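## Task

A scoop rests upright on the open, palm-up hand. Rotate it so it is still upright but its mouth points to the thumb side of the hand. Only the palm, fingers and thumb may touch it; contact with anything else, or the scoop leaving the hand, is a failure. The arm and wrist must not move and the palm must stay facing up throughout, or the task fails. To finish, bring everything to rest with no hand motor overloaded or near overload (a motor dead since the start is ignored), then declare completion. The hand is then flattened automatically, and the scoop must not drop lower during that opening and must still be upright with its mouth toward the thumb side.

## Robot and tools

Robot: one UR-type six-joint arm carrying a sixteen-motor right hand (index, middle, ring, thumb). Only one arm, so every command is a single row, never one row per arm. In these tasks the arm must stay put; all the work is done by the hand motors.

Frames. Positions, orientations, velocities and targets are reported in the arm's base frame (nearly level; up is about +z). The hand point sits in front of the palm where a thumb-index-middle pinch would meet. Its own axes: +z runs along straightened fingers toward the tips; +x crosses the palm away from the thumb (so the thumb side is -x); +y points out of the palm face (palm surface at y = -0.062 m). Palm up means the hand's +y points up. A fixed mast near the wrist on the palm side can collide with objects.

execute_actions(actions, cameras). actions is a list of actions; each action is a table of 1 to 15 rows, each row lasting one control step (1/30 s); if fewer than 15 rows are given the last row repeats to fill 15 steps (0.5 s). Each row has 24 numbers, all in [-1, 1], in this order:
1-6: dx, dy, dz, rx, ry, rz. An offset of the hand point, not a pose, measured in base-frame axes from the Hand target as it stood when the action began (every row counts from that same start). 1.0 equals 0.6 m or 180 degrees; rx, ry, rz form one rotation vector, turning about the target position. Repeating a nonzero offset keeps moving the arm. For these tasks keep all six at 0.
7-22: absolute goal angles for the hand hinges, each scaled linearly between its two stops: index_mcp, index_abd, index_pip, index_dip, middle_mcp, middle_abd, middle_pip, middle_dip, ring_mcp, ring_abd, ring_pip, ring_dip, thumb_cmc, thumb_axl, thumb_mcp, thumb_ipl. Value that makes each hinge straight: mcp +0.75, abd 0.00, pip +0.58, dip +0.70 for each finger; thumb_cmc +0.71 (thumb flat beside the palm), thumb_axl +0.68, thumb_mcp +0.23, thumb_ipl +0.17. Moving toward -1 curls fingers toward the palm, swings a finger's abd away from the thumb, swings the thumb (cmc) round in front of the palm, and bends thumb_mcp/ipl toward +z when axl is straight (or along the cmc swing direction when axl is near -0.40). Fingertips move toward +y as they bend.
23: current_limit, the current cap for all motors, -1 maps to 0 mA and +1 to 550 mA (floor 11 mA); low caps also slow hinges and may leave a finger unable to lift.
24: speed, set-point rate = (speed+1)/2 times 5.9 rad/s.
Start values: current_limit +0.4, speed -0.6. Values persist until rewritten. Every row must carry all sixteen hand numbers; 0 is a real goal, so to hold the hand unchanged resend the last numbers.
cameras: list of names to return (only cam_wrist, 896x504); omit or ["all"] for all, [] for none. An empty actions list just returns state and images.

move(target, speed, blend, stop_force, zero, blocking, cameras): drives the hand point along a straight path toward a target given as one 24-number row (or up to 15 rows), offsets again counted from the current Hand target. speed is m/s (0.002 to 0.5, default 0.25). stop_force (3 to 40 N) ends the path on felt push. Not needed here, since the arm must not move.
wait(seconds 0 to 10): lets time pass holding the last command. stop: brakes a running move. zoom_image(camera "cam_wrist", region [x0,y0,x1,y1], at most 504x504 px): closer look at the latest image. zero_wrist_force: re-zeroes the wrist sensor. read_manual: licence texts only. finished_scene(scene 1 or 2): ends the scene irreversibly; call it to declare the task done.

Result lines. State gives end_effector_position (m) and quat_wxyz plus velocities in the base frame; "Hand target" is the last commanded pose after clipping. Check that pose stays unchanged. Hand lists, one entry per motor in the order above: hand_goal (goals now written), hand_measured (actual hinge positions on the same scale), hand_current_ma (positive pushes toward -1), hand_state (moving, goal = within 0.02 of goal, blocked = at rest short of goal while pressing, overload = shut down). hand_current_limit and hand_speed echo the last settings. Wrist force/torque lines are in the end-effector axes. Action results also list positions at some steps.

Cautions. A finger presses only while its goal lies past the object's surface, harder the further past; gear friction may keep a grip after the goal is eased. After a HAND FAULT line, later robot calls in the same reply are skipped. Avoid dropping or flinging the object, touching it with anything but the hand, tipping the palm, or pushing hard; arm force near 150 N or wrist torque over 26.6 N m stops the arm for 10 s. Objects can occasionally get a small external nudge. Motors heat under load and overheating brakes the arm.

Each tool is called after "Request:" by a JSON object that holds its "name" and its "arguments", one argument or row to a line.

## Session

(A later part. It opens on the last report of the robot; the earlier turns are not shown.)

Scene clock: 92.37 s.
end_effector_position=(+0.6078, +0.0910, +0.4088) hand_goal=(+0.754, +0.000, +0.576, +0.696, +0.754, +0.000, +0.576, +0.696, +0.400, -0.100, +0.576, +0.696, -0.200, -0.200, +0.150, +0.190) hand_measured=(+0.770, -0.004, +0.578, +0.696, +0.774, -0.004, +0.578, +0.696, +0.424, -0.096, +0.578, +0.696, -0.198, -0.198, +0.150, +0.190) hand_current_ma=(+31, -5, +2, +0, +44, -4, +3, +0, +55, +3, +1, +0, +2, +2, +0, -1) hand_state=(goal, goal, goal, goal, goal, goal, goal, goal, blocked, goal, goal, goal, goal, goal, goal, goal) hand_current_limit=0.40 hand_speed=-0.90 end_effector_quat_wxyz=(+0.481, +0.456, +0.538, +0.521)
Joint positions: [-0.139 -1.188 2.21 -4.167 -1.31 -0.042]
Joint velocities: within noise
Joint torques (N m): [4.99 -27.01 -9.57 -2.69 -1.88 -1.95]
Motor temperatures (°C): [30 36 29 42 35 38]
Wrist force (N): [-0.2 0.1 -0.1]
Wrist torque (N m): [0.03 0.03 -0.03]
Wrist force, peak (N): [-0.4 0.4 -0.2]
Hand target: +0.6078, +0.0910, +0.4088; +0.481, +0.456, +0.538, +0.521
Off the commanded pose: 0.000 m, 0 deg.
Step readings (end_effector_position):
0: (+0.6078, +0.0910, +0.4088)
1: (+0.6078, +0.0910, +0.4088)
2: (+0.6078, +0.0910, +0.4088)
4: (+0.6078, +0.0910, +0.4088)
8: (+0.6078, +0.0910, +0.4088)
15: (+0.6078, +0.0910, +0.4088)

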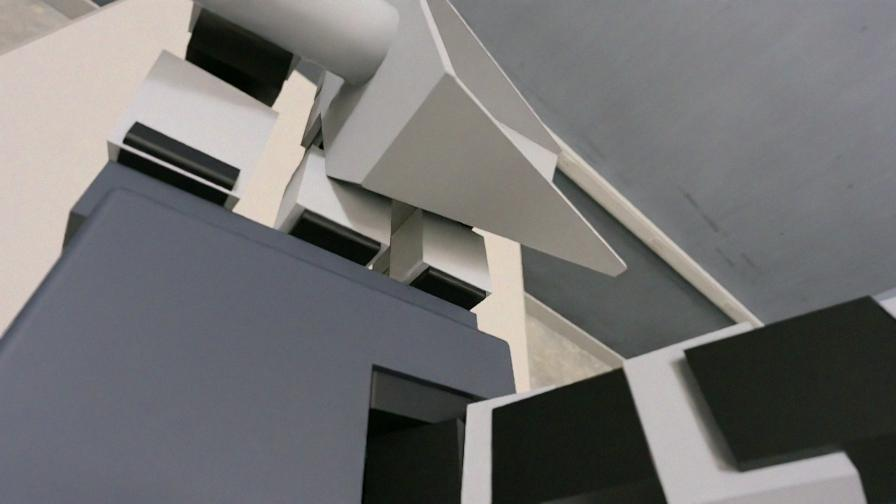

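Request:
{"name": "execute_actions", "arguments": {
  "actions": [
    [[0,0,0,0,0,0,0.754,0,0.576,0.696,0.754,0,0.576,0.696,0.754,0,0.576,0.696,-0.2,-0.2,0.15,0.19,0.4,-0.9]],
    [[0,0,0,0,0,0,0.754,0,0.576,0.696,0.754,0,0.576,0.696,0.754,0,0.576,0.696,0.3,-0.1,0.16,0.17,0.4,-0.9]]
  ]
}}

Request:
{"name": "wait", "arguments": {
  "seconds": 2
}}

Scene clock: 96.03 s.
end_effector_position=(+0.6078, +0.0910, +0.4088) hand_goal=(+0.754, +0.000, +0.576, +0.696, +0.754, +0.000, +0.576, +0.696, +0.754, +0.000, +0.576, +0.696, +0.300, -0.100, +0.160, +0.170) hand_measured=(+0.770, -0.004, +0.578, +0.696, +0.774, -0.004, +0.578, +0.696, +0.762, -0.004, +0.578, +0.696, +0.308, -0.102, +0.162, +0.172) hand_current_ma=(+31, -5, +2, +0, +44, -4, +3, +0, +15, -4, +1, +0, +11, -3, +4, +5) hand_state=(goal, goal, goal, goal, goal, goal, goal, goal, goal, goal, goal, goal, goal, goal, goal, goal) hand_current_limit=0.40 hand_speed=-0.90 end_effector_quat_wxyz=(+0.481, +0.456, +0.538, +0.521)
Joint positions: [-0.139 -1.188 2.21 -4.167 -1.31 -0.042]
Joint velocities: within noise
Joint torques (N m): [5.13 -26.91 -10.31 -2.58 -1.91 -1.99]
Motor temperatures (°C): [30 36 29 42 35 38]
Wrist force (N): [-0.3 0.5 -0.2]
Wrist torque (N m): [0.09 0.04 0.01]
Wrist force, peak (N): [-0.6 0.2 0.0]
Hand target: +0.6078, +0.0910, +0.4088; +0.481, +0.456, +0.538, +0.521
Off the commanded pose: 0.000 m, 0 deg.
Step readings (end_effector_position):
0: (+0.6078, +0.0910, +0.4088)
1: (+0.6078, +0.0910, +0.4088)
2: (+0.6078, +0.0910, +0.4088)
4: (+0.6078, +0.0910, +0.4088)
8: (+0.6078, +0.0910, +0.4088)
15: (+0.6078, +0.0910, +0.4088)
16: (+0.6078, +0.0910, +0.4088)
17: (+0.6078, +0.0910, +0.4088)
19: (+0.6078, +0.0910, +0.4088)
23: (+0.6078, +0.0910, +0.4088)
30: (+0.6078, +0.0910, +0.4088)

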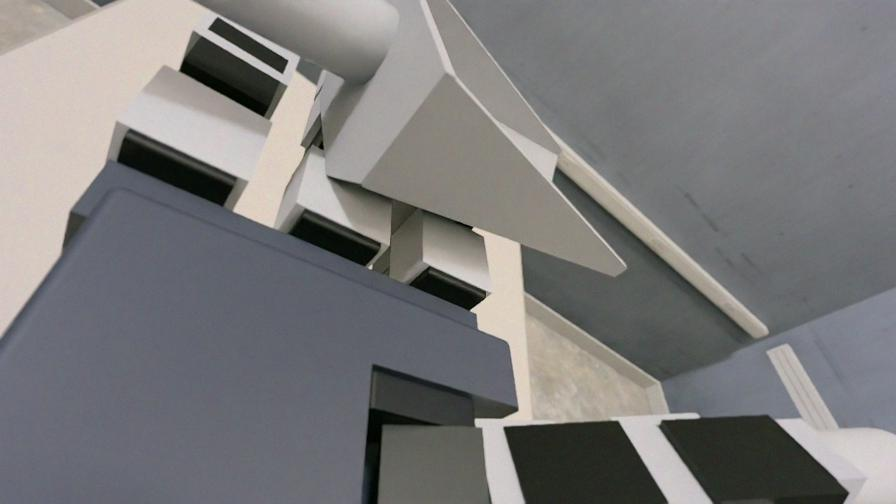

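Scene clock: 98.03 s.
end_effector_position=(+0.6078, +0.0910, +0.4088) hand_goal=(+0.754, +0.000, +0.576, +0.696, +0.754, +0.000, +0.576, +0.696, +0.754, +0.000, +0.576, +0.696, +0.300, -0.100, +0.160, +0.170) hand_measured=(+0.770, -0.004, +0.578, +0.696, +0.774, -0.004, +0.578, +0.696, +0.762, -0.004, +0.578, +0.696, +0.308, -0.102, +0.162, +0.172) hand_current_ma=(+31, -5, +2, +0, +44, -4, +3, +0, +15, -4, +1, +0, +11, -3, +4, +5) hand_state=(goal, goal, goal, goal, goal, goal, goal, goal, goal, goal, goal, goal, goal, goal, goal, goal) hand_current_limit=0.40 hand_speed=-0.90 end_effector_quat_wxyz=(+0.481, +0.456, +0.538, +0.521)
Joint positions: [-0.139 -1.188 2.21 -4.167 -1.31 -0.042]
Joint velocities: within noise
Joint torques (N m): [4.59 -26.18 -9.63 -2.49 -1.9 -2]
Motor temperatures (°C): [30 36 29 42 35 38]
Wrist force (N): [-0.3 0.0 0.0]
Wrist torque (N m): [0.01 0.03 0.00]
Wrist force, peak (N): [-0.3 0.5 -0.2]
Hand target: +0.6078, +0.0910, +0.4088; +0.481, +0.456, +0.538, +0.521
Off the commanded pose: 0.000 m, 0 deg.
wait: 2.00 s; at rest by 0.17 s

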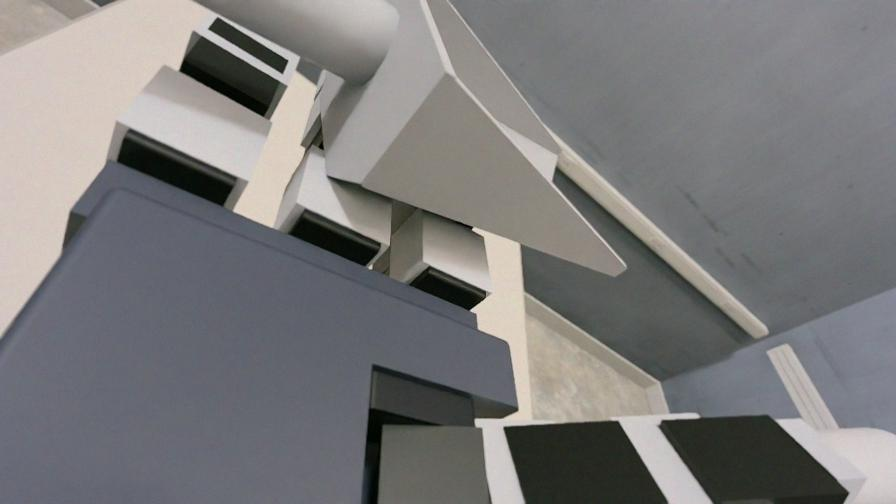

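Request:
{"name": "finished_scene", "arguments": {
  "scene": 1
}}

The scene is finished: the task was done.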